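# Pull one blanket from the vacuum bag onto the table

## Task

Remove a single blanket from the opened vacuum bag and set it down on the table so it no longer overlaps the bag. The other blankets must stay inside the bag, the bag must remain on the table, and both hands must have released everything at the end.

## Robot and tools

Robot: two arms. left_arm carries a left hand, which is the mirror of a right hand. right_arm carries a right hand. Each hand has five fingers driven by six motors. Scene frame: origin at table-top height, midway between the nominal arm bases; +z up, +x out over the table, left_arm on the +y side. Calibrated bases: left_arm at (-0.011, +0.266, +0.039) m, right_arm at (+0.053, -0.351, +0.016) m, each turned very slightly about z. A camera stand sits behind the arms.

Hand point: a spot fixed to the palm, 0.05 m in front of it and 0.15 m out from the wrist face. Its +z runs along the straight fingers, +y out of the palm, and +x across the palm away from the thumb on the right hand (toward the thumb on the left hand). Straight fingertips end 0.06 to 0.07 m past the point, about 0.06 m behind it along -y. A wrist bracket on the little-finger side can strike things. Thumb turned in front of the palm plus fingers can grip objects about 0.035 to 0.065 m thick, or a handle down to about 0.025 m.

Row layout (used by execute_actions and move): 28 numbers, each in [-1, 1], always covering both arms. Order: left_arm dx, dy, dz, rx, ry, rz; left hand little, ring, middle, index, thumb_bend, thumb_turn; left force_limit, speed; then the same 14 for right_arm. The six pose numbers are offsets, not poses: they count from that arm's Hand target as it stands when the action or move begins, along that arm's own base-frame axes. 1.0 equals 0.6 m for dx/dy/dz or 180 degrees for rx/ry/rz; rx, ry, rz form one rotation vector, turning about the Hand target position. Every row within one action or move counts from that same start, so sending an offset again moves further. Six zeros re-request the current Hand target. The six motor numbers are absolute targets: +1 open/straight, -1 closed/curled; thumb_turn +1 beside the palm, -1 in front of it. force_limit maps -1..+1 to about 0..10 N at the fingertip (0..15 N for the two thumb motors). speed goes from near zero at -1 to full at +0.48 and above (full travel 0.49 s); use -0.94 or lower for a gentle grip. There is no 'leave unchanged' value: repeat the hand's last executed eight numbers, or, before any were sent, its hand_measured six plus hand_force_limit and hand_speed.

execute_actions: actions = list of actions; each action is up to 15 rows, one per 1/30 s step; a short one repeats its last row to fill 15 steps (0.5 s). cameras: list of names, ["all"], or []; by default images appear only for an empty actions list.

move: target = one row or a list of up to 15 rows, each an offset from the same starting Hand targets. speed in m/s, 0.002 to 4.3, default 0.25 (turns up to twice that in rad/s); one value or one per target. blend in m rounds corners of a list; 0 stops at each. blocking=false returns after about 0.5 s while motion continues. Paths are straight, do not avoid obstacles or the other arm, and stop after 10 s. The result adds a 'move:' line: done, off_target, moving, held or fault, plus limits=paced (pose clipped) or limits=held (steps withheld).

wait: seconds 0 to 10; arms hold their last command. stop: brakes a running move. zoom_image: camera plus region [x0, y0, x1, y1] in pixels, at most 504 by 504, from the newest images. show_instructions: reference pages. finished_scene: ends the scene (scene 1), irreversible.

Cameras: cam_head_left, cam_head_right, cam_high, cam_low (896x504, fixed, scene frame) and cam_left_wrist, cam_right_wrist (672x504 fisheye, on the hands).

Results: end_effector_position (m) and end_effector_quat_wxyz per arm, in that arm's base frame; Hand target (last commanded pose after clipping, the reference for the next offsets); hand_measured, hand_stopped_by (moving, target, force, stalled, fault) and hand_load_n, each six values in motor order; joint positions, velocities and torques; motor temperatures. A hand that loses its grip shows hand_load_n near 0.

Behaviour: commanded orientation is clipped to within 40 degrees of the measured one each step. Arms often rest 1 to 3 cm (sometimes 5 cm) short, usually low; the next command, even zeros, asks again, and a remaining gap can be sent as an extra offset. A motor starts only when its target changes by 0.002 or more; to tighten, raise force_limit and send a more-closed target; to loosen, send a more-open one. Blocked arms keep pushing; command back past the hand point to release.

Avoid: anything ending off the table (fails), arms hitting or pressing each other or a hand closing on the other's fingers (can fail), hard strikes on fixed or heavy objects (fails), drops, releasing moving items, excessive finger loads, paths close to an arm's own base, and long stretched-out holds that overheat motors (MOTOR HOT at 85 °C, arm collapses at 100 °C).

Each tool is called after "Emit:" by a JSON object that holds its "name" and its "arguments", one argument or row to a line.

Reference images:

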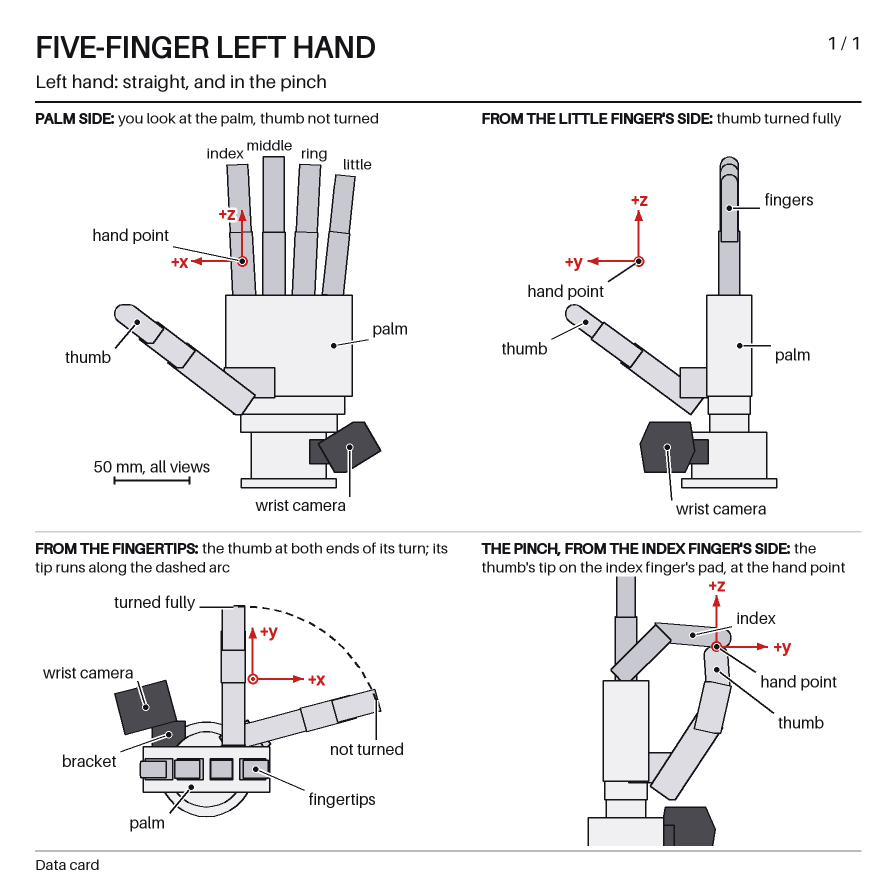

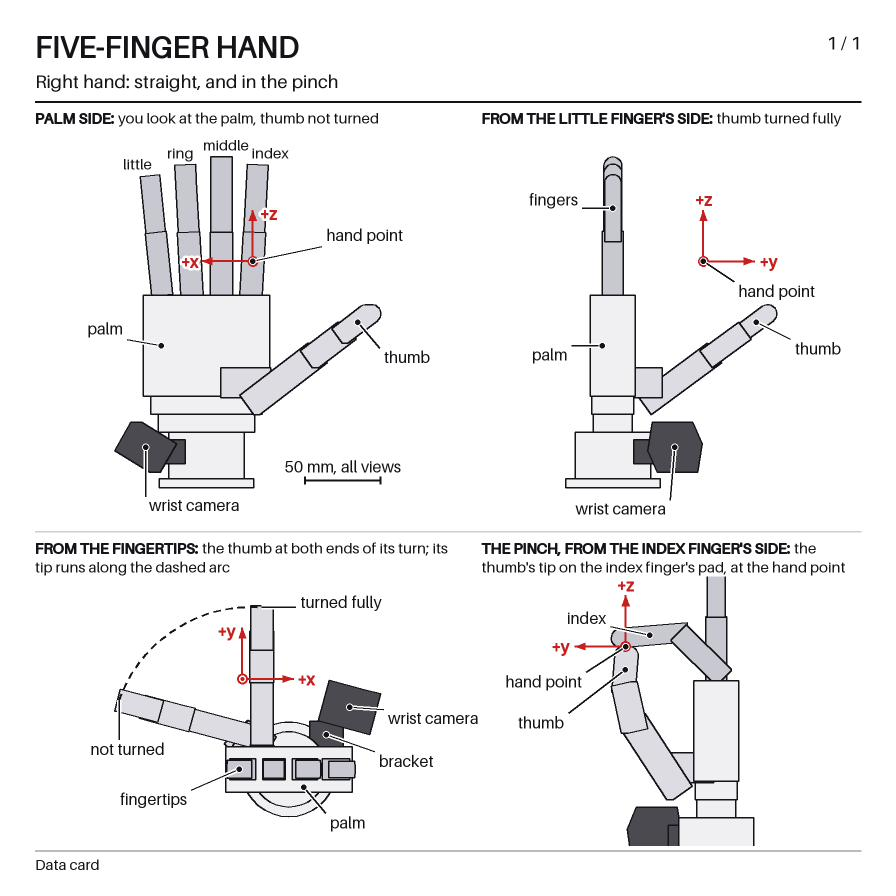

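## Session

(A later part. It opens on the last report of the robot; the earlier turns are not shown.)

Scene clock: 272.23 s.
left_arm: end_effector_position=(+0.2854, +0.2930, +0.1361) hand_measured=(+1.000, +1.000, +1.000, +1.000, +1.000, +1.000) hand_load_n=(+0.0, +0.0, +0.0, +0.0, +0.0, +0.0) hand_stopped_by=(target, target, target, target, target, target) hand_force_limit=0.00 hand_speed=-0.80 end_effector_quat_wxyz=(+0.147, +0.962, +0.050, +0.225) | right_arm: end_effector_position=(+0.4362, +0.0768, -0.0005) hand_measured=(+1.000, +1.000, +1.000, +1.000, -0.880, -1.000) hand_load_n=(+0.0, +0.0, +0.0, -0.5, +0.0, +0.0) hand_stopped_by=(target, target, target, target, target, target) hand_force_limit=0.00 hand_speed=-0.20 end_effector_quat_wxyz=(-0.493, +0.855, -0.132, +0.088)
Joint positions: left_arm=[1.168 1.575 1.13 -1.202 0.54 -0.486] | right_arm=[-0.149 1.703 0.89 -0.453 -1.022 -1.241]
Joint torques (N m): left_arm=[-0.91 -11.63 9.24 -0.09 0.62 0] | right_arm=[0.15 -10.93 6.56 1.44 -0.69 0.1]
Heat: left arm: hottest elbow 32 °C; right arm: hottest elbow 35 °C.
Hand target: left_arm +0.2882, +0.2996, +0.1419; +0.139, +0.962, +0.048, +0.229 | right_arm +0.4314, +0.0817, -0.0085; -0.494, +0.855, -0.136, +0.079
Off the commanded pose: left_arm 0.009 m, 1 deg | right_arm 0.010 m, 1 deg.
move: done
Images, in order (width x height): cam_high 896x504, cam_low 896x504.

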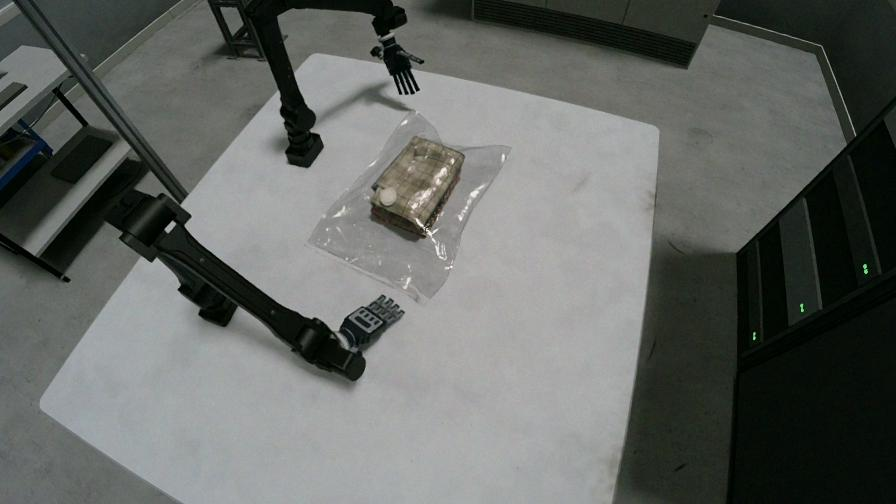

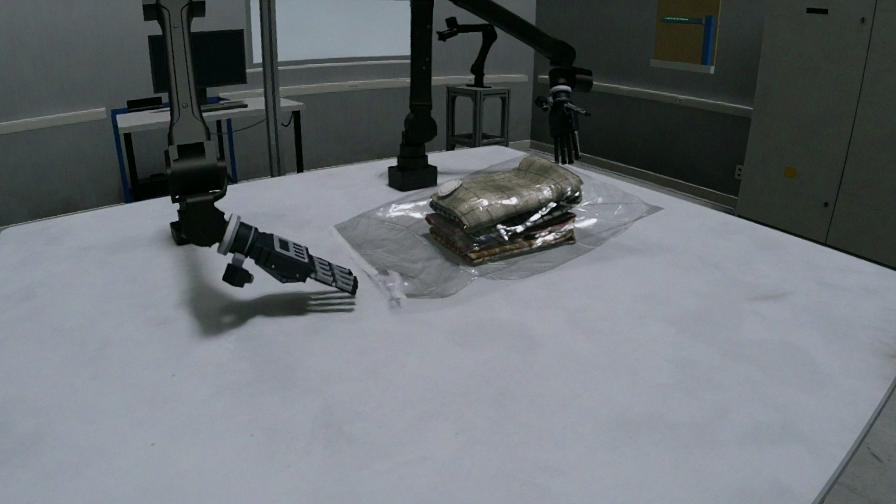

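Emit:
{"name": "move", "arguments": {
  "target": [
    [0,0,0,0,0,0,1,1,1,1,1,1,0,-0.8,0.007,0.064,-0.012,0,0,0,1,1,1,1,-0.88,-1,0,-0.2],
    [0,0,0,0,0,0,1,1,1,1,1,1,0,-0.8,0.04,0.163,-0.012,0,0,0,1,1,1,1,-0.88,-1,0,-0.2]
  ],
  "speed": 0.06,
  "blend": 0.02,
  "cameras": ["cam_low","cam_high","cam_right_wrist"]
}}

Emit:
{"name": "zoom_image", "arguments": {
  "camera": "cam_low",
  "region": [340, 200, 480, 320]
}}

Emit:
{"name": "zoom_image", "arguments": {
  "camera": "cam_high",
  "region": [350, 220, 450, 320]
}}

Emit:
{"name": "zoom_image", "arguments": {
  "camera": "cam_right_wrist",
  "region": [190, 0, 350, 160]
}}

Scene clock: 278.67 s.
left_arm: end_effector_position=(+0.2854, +0.2930, +0.1361) hand_measured=(+1.000, +1.000, +1.000, +1.000, +1.000, +1.000) hand_load_n=(+0.0, +0.0, +0.0, +0.0, +0.0, +0.0) hand_stopped_by=(target, target, target, target, target, target) hand_force_limit=0.00 hand_speed=-0.80 end_effector_quat_wxyz=(+0.147, +0.962, +0.050, +0.225) | right_arm: end_effector_position=(+0.4508, +0.1740, -0.0133) hand_measured=(+1.000, +1.000, +1.000, +1.000, -0.880, -1.000) hand_load_n=(+0.0, +0.0, +0.0, +0.0, +0.0, +0.0) hand_stopped_by=(target, target, target, target, target, target) hand_force_limit=0.00 hand_speed=-0.20 end_effector_quat_wxyz=(-0.493, +0.856, -0.138, +0.079)
Joint positions: left_arm=[1.168 1.575 1.13 -1.202 0.54 -0.486] | right_arm=[0.078 1.742 0.864 -0.105 -0.923 -0.875]
Joint torques (N m): left_arm=[-0.91 -11.58 9.24 -0.09 0.62 0] | right_arm=[0.32 -11.46 8.31 1.88 -0.54 0.09]
Heat: left arm: hottest elbow 32 °C; right arm: hottest elbow 35 °C.
Hand target: left_arm +0.2882, +0.2996, +0.1419; +0.139, +0.962, +0.048, +0.229 | right_arm +0.4556, +0.1795, -0.0154; -0.494, +0.855, -0.136, +0.079
Off the commanded pose: left_arm 0.009 m, 1 deg | right_arm 0.008 m, 0 deg.
move: done; blend cut to 0.0197 m at target 1
camera_calibration:
cam_right_wrist: T_world_to_cam=[[0.0884948, -0.534364, -0.840609, 0.0438256], [-0.913048, -0.380835, 0.145971, 0.45884], [-0.398135, 0.754599, -0.521602, 0.154133], [0, 0, 0, 1]] pos_world=[0.476431, 0.081853, 0.0502588]
Images, in order (width x height): cam_high 896x504, cam_low 896x504, cam_right_wrist 672x504.

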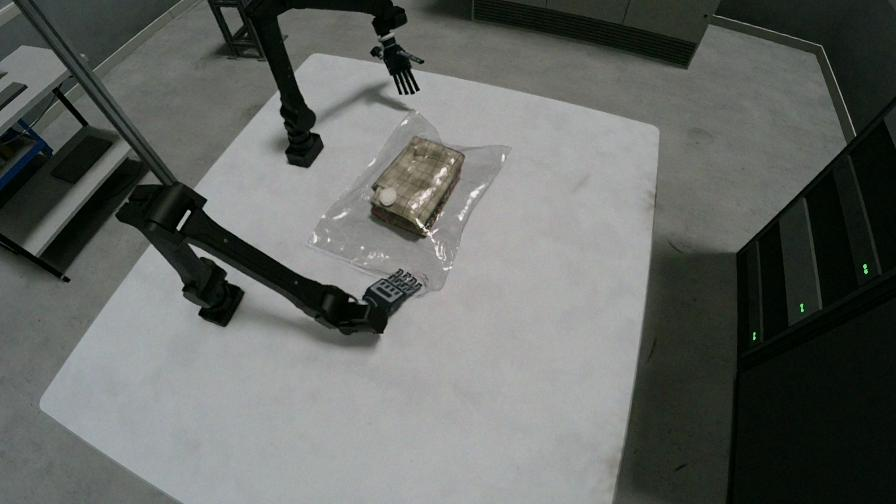

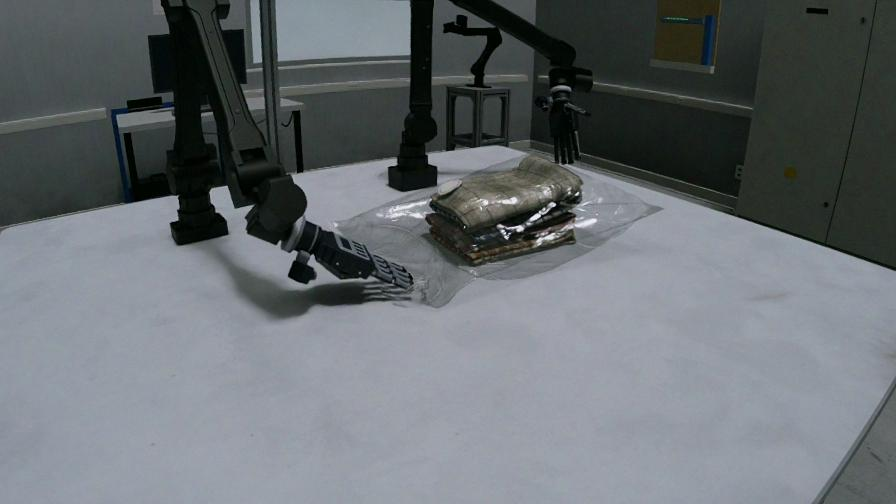

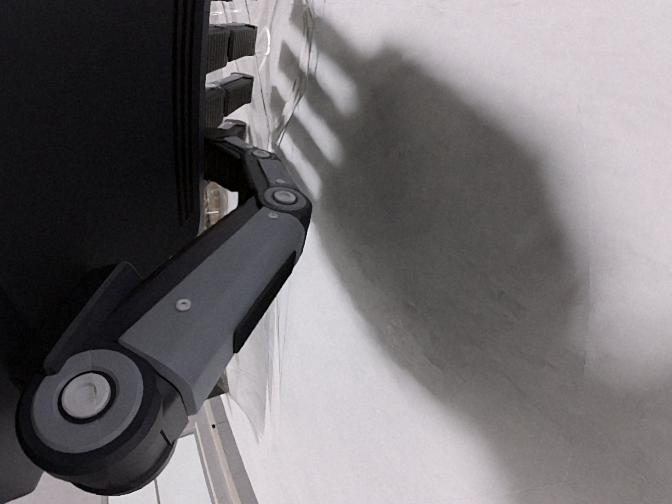

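Scaled by 3.600.

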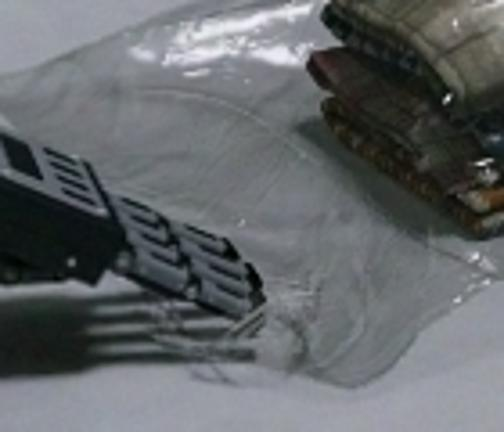

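Scaled by 5.040.

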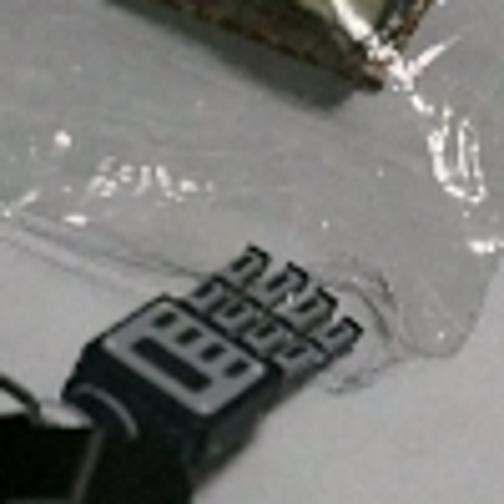

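Scaled by 3.150 from the camera's 672x504 image, which has a finer 960x720 frame.

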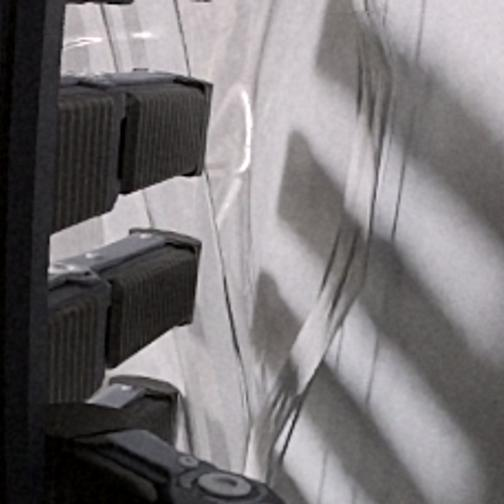

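Emit:
{"name": "move", "arguments": {
  "target": [
    [0,0,0,0,0,0,1,1,1,1,1,1,0,-0.8,-0.045,-0.14,0.003,0,0,0,1,1,1,1,-0.88,-1,0,-0.2],
    [0,0,0,0,0,0,1,1,1,1,1,1,0,-0.8,0.07,-0.22,0.16,0,0,0,-0.9,1,1,1,-0.88,-1,0,-0.2]
  ],
  "speed": 0.15,
  "cameras": ["cam_low","cam_right_wrist"]
}}

Emit:
{"name": "zoom_image", "arguments": {
  "camera": "cam_low",
  "region": [320, 200, 460, 320]
}}

Emit:
{"name": "zoom_image", "arguments": {
  "camera": "cam_right_wrist",
  "region": [200, 0, 420, 220]
}}

Scene clock: 292.97 s.
left_arm: end_effector_position=(+0.2854, +0.2930, +0.1361) hand_measured=(+1.000, +1.000, +1.000, +1.000, +1.000, +1.000) hand_load_n=(+0.0, +0.0, +0.0, +0.0, -0.5, +0.0) hand_stopped_by=(target, target, target, target, target, target) hand_force_limit=0.00 hand_speed=-0.80 end_effector_quat_wxyz=(+0.147, +0.962, +0.050, +0.225) | right_arm: end_effector_position=(+0.4749, +0.0563, +0.0685) hand_measured=(-0.900, +1.000, +1.000, +1.000, -0.880, -1.000) hand_load_n=(+0.0, +0.0, +0.0, +0.0, +0.0, +0.0) hand_stopped_by=(target, target, target, target, target, target) hand_force_limit=0.00 hand_speed=-0.20 end_effector_quat_wxyz=(-0.494, +0.856, -0.145, +0.059)
Joint positions: left_arm=[1.168 1.575 1.13 -1.202 0.54 -0.486] | right_arm=[-0.18 1.708 1.138 -0.82 -1.031 -1.313]
Joint torques (N m): left_arm=[-0.97 -11.58 9.25 -0.09 0.62 0.01] | right_arm=[-1.61 -12.57 13.23 0.42 -0.87 -0.1]
Heat: left arm: hottest elbow 32 °C; right arm: hottest elbow 36 °C.
Hand target: left_arm +0.2882, +0.2996, +0.1419; +0.139, +0.962, +0.048, +0.229 | right_arm +0.4974, +0.0475, +0.0803; -0.494, +0.855, -0.136, +0.079
Off the commanded pose: left_arm 0.009 m, 1 deg | right_arm 0.027 m, 2 deg.
move: off_target (right_arm); target 2's new numbers were sent with right_arm's hand 0.027 m and 3 deg from that target
camera_calibration:
cam_right_wrist: T_world_to_cam=[[0.0589096, -0.526801, -0.847945, 0.0617294], [-0.903311, -0.389696, 0.17935, 0.417595], [-0.424923, 0.755393, -0.498822, 0.306337], [0, 0, 0, 1]] pos_world=[0.503751, -0.0361504, 0.130255]
Images, in order (width x height): cam_low 896x504, cam_right_wrist 672x504.

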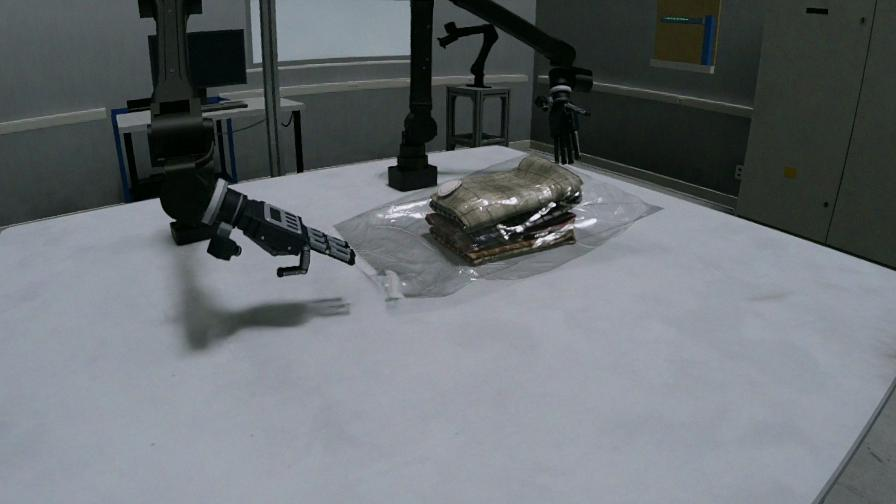

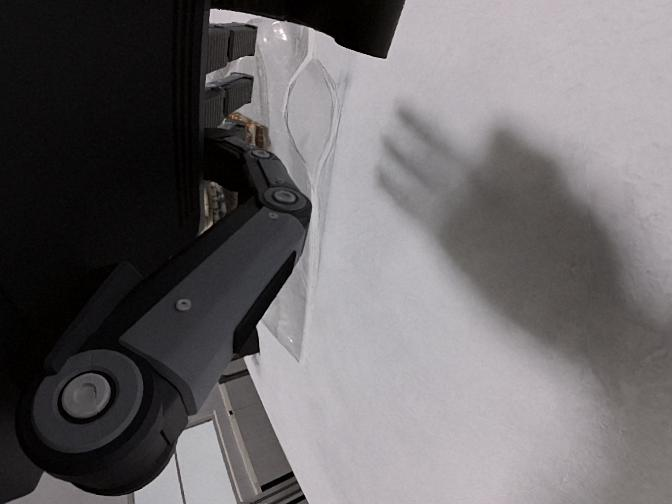

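Scaled by 3.600.

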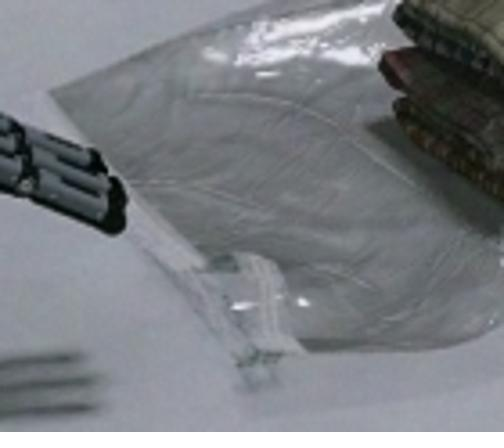

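Scaled by 2.291 from the camera's 672x504 image, which has a finer 960x720 frame.

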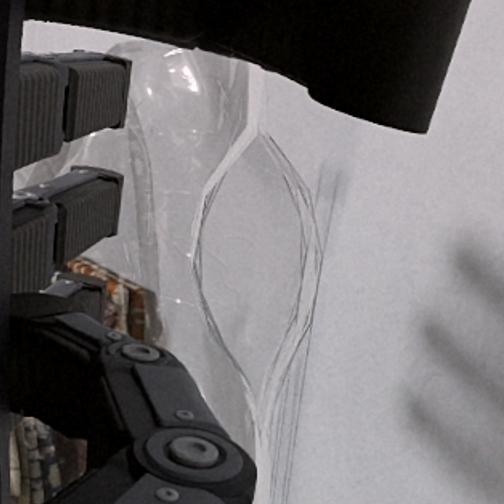

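Emit:
{"name": "move", "arguments": {
  "target": [
    [0,0,0,0,0,0,1,1,1,1,1,1,0,-0.8,-0.1,0.02,-0.12,0,0,0,1,1,1,1,-0.88,-1,0,-0.2],
    [0,0,0,0,0,0,1,1,1,1,1,1,0,-0.8,-0.1,0.055,-0.145,0,0,0,1,1,1,1,-0.88,-1,0,-0.2]
  ],
  "speed": 0.15,
  "cameras": ["cam_low"]
}}

Emit:
{"name": "zoom_image", "arguments": {
  "camera": "cam_low",
  "region": [320, 200, 460, 320]
}}

Scene clock: 299.40 s.
left_arm: end_effector_position=(+0.2854, +0.2930, +0.1361) hand_measured=(+1.000, +1.000, +1.000, +1.000, +1.000, +1.000) hand_load_n=(+0.0, +0.0, +0.0, +0.0, +0.0, +0.0) hand_stopped_by=(target, target, target, target, target, target) hand_force_limit=0.00 hand_speed=-0.80 end_effector_quat_wxyz=(+0.147, +0.962, +0.050, +0.225) | right_arm: end_effector_position=(+0.4424, +0.0756, +0.0015) hand_measured=(+1.000, +1.000, +1.000, +1.000, -0.880, -1.000) hand_load_n=(+0.0, +0.0, +0.0, +0.0, +0.0, +0.0) hand_stopped_by=(target, target, target, target, target, target) hand_force_limit=0.00 hand_speed=-0.20 end_effector_quat_wxyz=(-0.494, +0.855, -0.132, +0.088)
Joint positions: left_arm=[1.168 1.575 1.13 -1.202 0.54 -0.486] | right_arm=[-0.15 1.712 0.91 -0.465 -1.023 -1.242]
Joint torques (N m): left_arm=[-1.03 -11.63 9.24 -0.09 0.62 0] | right_arm=[0.21 -11.22 6.58 1.43 -0.69 0.1]
Heat: left arm: hottest elbow 32 °C; right arm: hottest elbow 36 °C.
Hand target: left_arm +0.2882, +0.2996, +0.1419; +0.139, +0.962, +0.048, +0.229 | right_arm +0.4376, +0.0804, -0.0065; -0.494, +0.855, -0.136, +0.079
Off the commanded pose: left_arm 0.009 m, 1 deg | right_arm 0.011 m, 1 deg.
move: off_target (right_arm)
Images, in order (width x height): cam_low 896x504.

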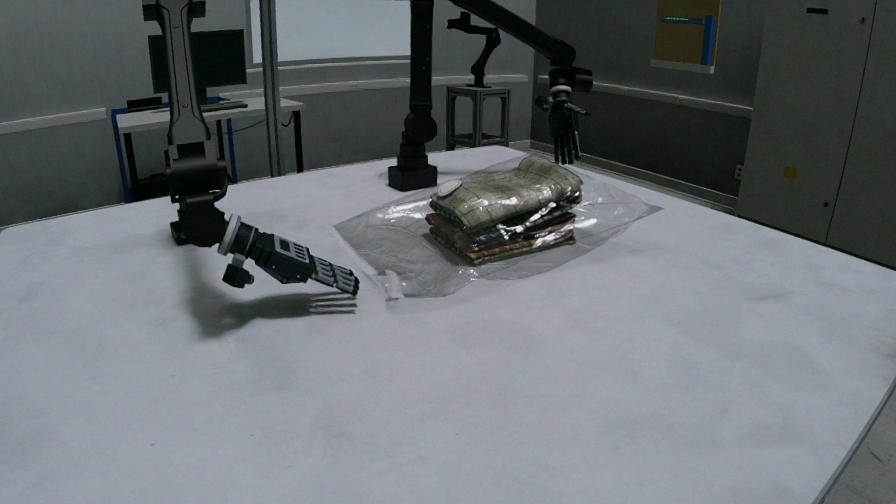

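Scaled by 3.600.

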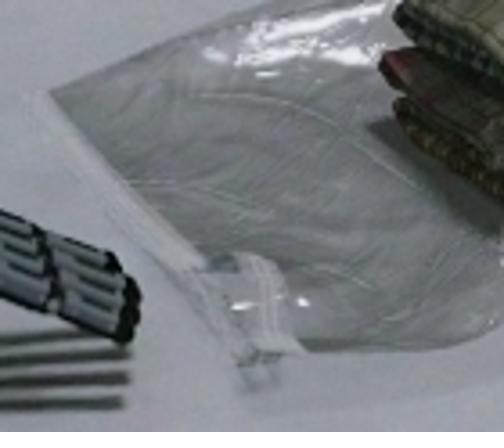

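Emit:
{"name": "move", "arguments": {
  "target": [
    [0,0,0,0,0,0,1,1,1,1,1,1,0,-0.8,0.022,0.0657,-0.019,0,0,0,1,1,1,1,-0.88,-1,0,-0.2],
    [0,0,0,0,0,0,1,1,1,1,1,1,0,-0.8,0.06,0.171,-0.017,0,0,0,1,1,1,1,-0.88,-1,0,-0.2]
  ],
  "speed": 0.06,
  "blend": 0.015,
  "cameras": ["cam_low","cam_high","cam_right_wrist"]
}}

Emit:
{"name": "zoom_image", "arguments": {
  "camera": "cam_low",
  "region": [340, 200, 480, 320]
}}

Emit:
{"name": "zoom_image", "arguments": {
  "camera": "cam_high",
  "region": [350, 220, 450, 320]
}}

Emit:
{"name": "zoom_image", "arguments": {
  "camera": "cam_right_wrist",
  "region": [190, 0, 350, 160]
}}

Scene clock: 306.93 s.
left_arm: end_effector_position=(+0.2854, +0.2930, +0.1361) hand_measured=(+1.000, +1.000, +1.000, +1.000, +1.000, +1.000) hand_load_n=(+0.0, +0.0, -0.5, +0.0, +0.0, +0.0) hand_stopped_by=(target, target, target, target, target, target) hand_force_limit=0.00 hand_speed=-0.80 end_effector_quat_wxyz=(+0.147, +0.962, +0.050, +0.225) | right_arm: end_effector_position=(+0.4621, +0.1769, -0.0187) hand_measured=(+1.000, +1.000, +1.000, +1.000, -0.880, -1.000) hand_load_n=(+0.0, +0.0, +0.0, +0.0, +0.0, +0.0) hand_stopped_by=(target, target, target, target, target, target) hand_force_limit=0.00 hand_speed=-0.20 end_effector_quat_wxyz=(-0.491, +0.857, -0.141, +0.073)
Joint positions: left_arm=[1.168 1.575 1.13 -1.202 0.54 -0.486] | right_arm=[0.082 1.78 0.903 -0.116 -0.92 -0.869]
Joint torques (N m): left_arm=[-0.91 -11.58 9.21 -0.08 0.62 0.01] | right_arm=[0.26 -11.99 9.4 1.89 -0.56 0.09]
Heat: left arm: hottest elbow 32 °C; right arm: hottest elbow 36 °C.
Hand target: left_arm +0.2882, +0.2996, +0.1419; +0.139, +0.962, +0.048, +0.229 | right_arm +0.4735, +0.1831, -0.0169; -0.494, +0.855, -0.136, +0.079
Off the commanded pose: left_arm 0.009 m, 1 deg | right_arm 0.013 m, 1 deg.
move: off_target (right_arm)
camera_calibration:
cam_right_wrist: T_world_to_cam=[[0.0770931, -0.535849, -0.840787, 0.0453527], [-0.910973, -0.380579, 0.159022, 0.470237], [-0.405197, 0.753675, -0.517484, 0.157111], [0, 0, 0, 1]] pos_world=[0.488538, 0.084854, 0.0446565]
Images, in order (width x height): cam_high 896x504, cam_low 896x504, cam_right_wrist 672x504.

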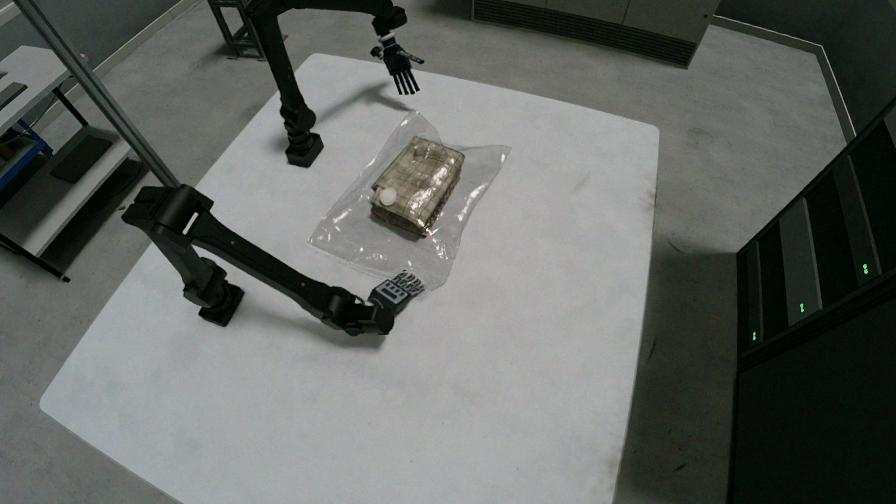

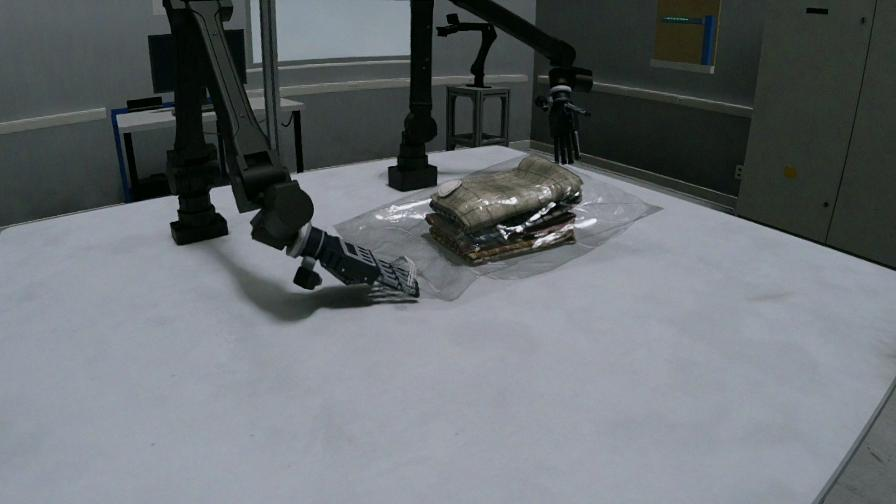

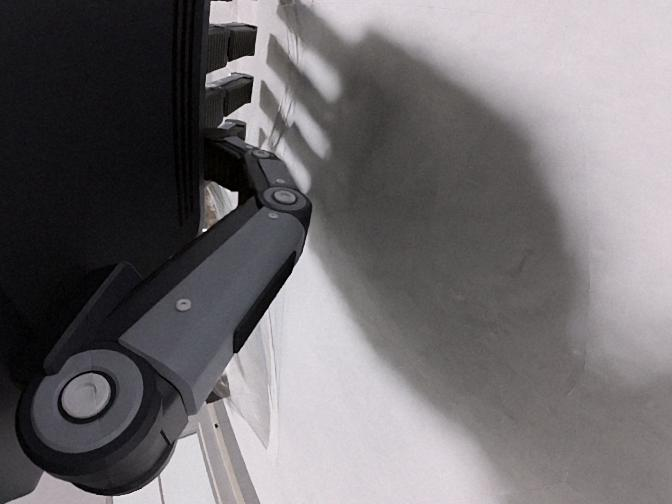

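Scaled by 3.600.

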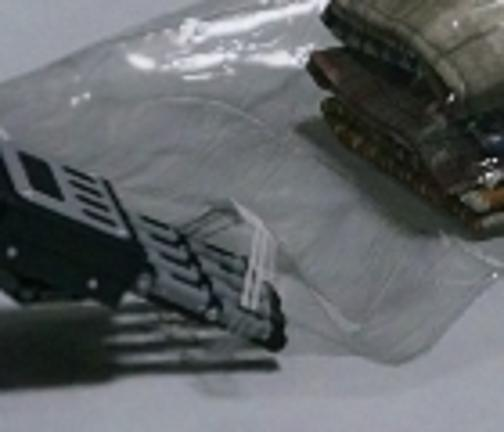

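Scaled by 5.040.

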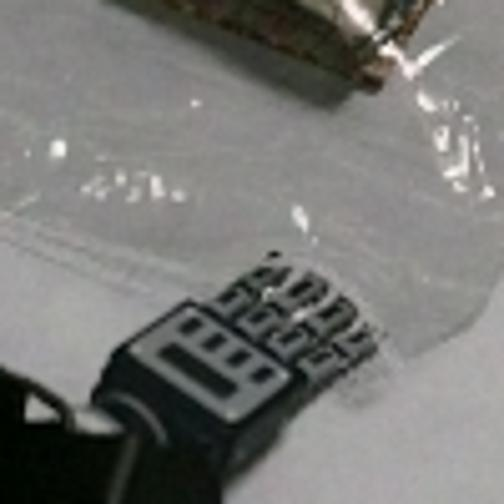

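Scaled by 3.150 from the camera's 672x504 image, which has a finer 960x720 frame.

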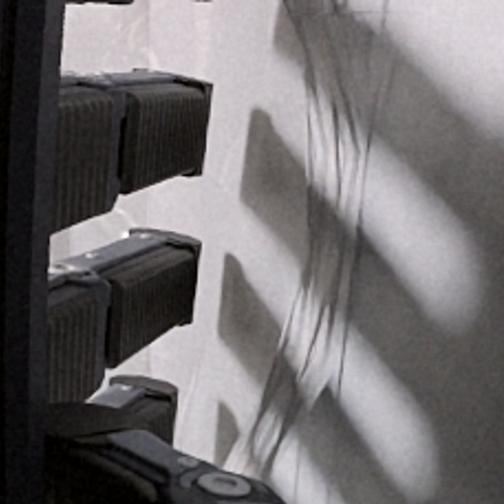

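Emit:
{"name": "move", "arguments": {
  "target": [0,0,0,0,0,0,1,1,1,1,1,1,0,-0.8,0.01,0.09,0.012,0,0,0,1,1,1,1,-0.88,-1,0,-0.2],
  "speed": 0.06,
  "cameras": ["cam_low","cam_high","cam_right_wrist","cam_head_right"]
}}

Emit:
{"name": "zoom_image", "arguments": {
  "camera": "cam_low",
  "region": [340, 200, 480, 320]
}}

Emit:
{"name": "zoom_image", "arguments": {
  "camera": "cam_high",
  "region": [350, 220, 450, 320]
}}

Emit:
{"name": "zoom_image", "arguments": {
  "camera": "cam_right_wrist",
  "region": [190, 0, 350, 160]
}}

Emit:
{"name": "zoom_image", "arguments": {
  "camera": "cam_head_right",
  "region": [410, 160, 530, 280]
}}

Scene clock: 313.67 s.
left_arm: end_effector_position=(+0.2854, +0.2930, +0.1361) hand_measured=(+1.000, +1.000, +1.000, +1.000, +1.000, +1.000) hand_load_n=(+0.0, +0.0, +0.0, +0.0, +0.0, +0.0) hand_stopped_by=(target, target, target, target, target, target) hand_force_limit=0.00 hand_speed=-0.80 end_effector_quat_wxyz=(+0.147, +0.962, +0.050, +0.225) | right_arm: end_effector_position=(+0.4579, +0.2264, -0.0184) hand_measured=(+1.000, +1.000, +1.000, +1.000, -0.880, -1.000) hand_load_n=(+0.0, +0.0, +0.0, +0.0, +0.0, +0.0) hand_stopped_by=(target, target, target, target, target, target) hand_force_limit=0.00 hand_speed=-0.20 end_effector_quat_wxyz=(-0.486, +0.859, -0.146, +0.066)
Joint positions: left_arm=[1.168 1.575 1.13 -1.202 0.54 -0.486] | right_arm=[0.193 1.785 0.903 -0.023 -0.851 -0.729]
Joint torques (N m): left_arm=[-0.91 -11.63 9.22 -0.08 0.62 0] | right_arm=[0.44 -12.16 11.37 2 -0.54 0.12]
Heat: left arm: hottest elbow 32 °C; right arm: hottest elbow 36 °C.
Hand target: left_arm +0.2882, +0.2996, +0.1419; +0.139, +0.962, +0.048, +0.229 | right_arm +0.4795, +0.2370, -0.0096; -0.494, +0.855, -0.136, +0.079
Off the commanded pose: left_arm 0.009 m, 1 deg | right_arm 0.026 m, 2 deg.
move: off_target (right_arm)
camera_calibration:
cam_right_wrist: T_world_to_cam=[[0.0592919, -0.541758, -0.838441, 0.0820739], [-0.907992, -0.378257, 0.1802, 0.483712], [-0.414771, 0.750613, -0.514339, 0.123464], [0, 0, 0, 1]] pos_world=[0.48555, 0.134758, 0.0451518]
Images, in order (width x height): cam_head_right 896x504, cam_high 896x504, cam_low 896x504, cam_right_wrist 672x504.

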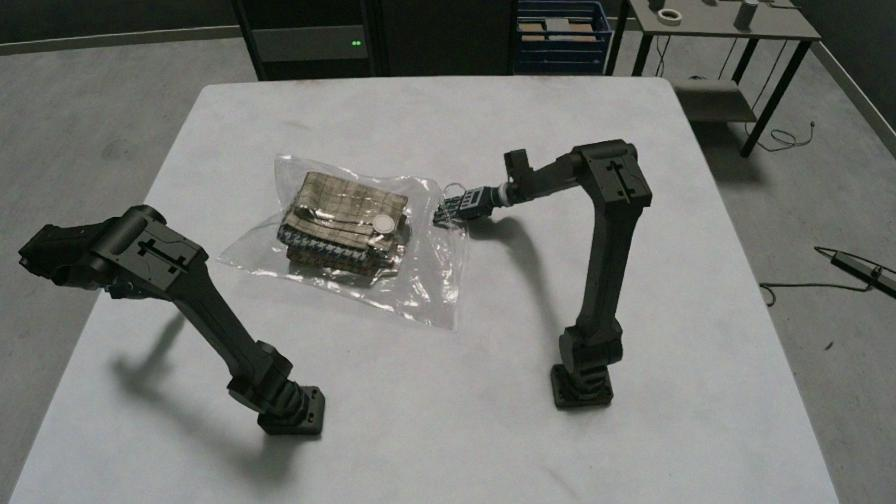

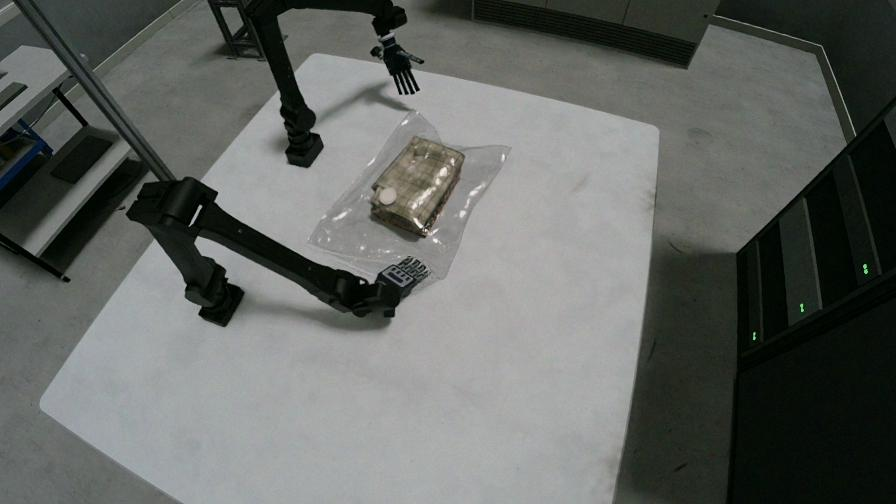

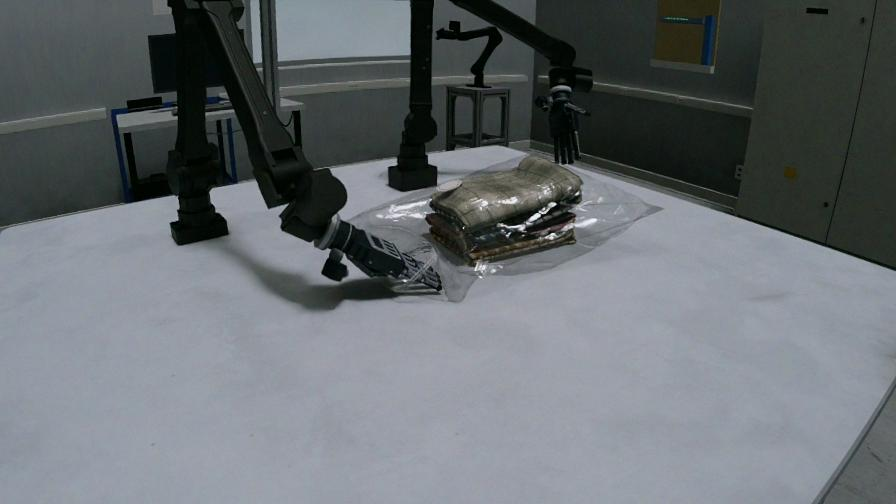

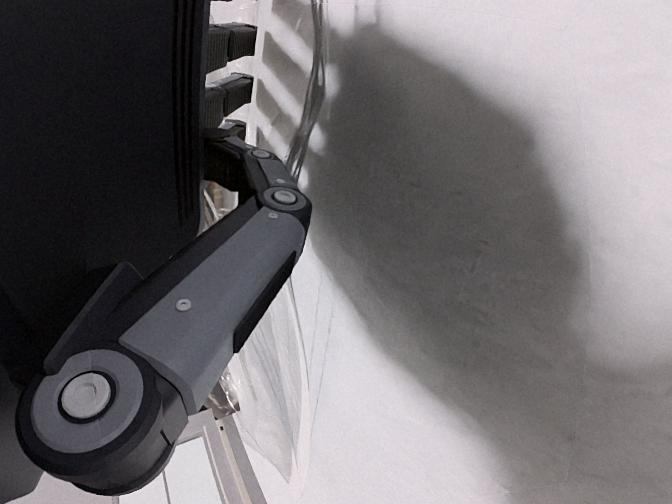

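Scaled by 3.600.

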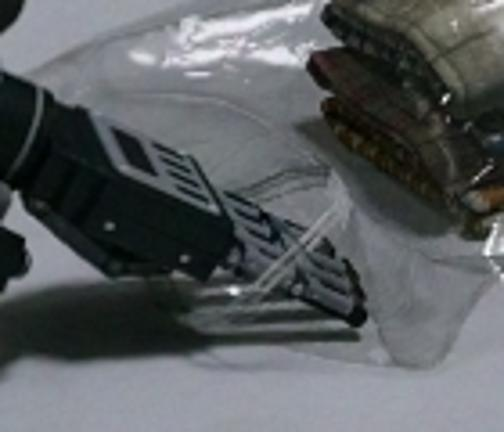

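Scaled by 5.040.

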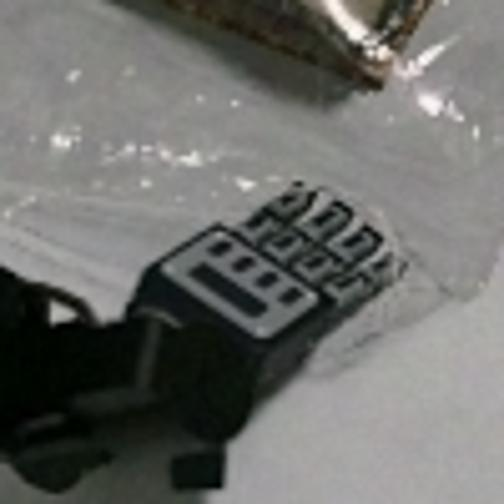

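Scaled by 3.150 from the camera's 672x504 image, which has a finer 960x720 frame.

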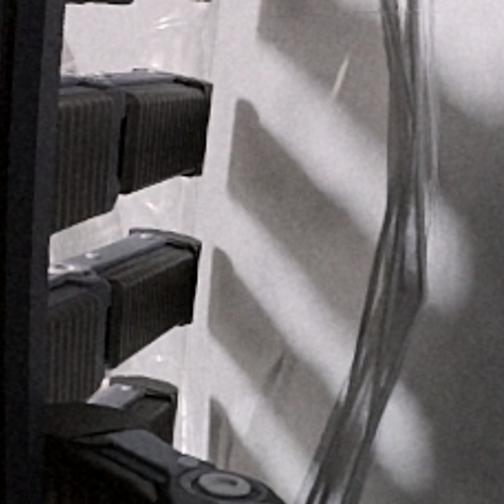

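Scaled by 4.200.

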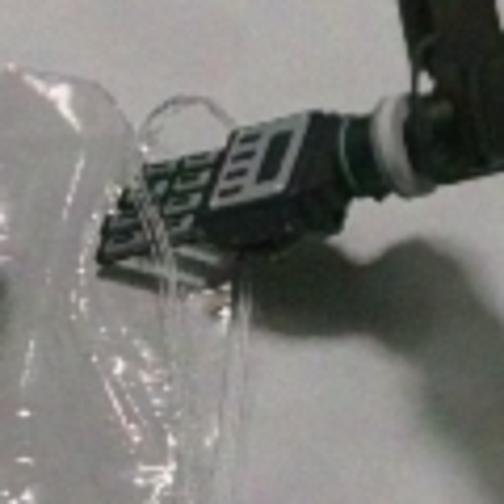

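Emit:
{"name": "zoom_image", "arguments": {
  "camera": "cam_low",
  "region": [415, 150, 535, 280]
}}

Emit:
{"name": "zoom_image", "arguments": {
  "camera": "cam_head_right",
  "region": [340, 150, 480, 290]
}}

Scaled by 3.877.

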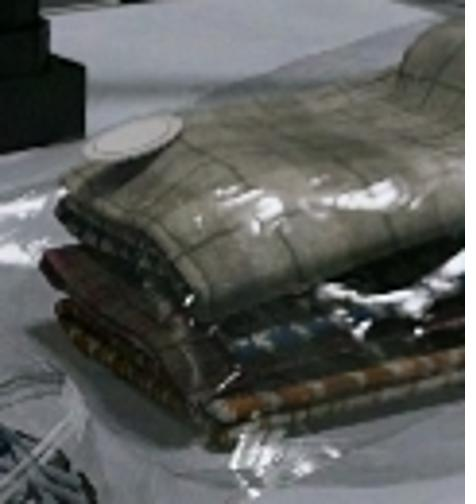

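Scaled by 3.600.

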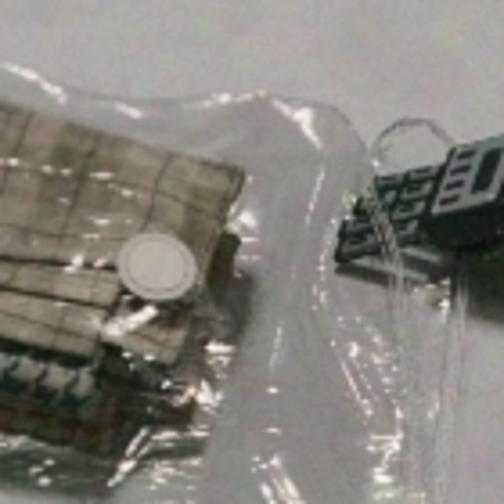

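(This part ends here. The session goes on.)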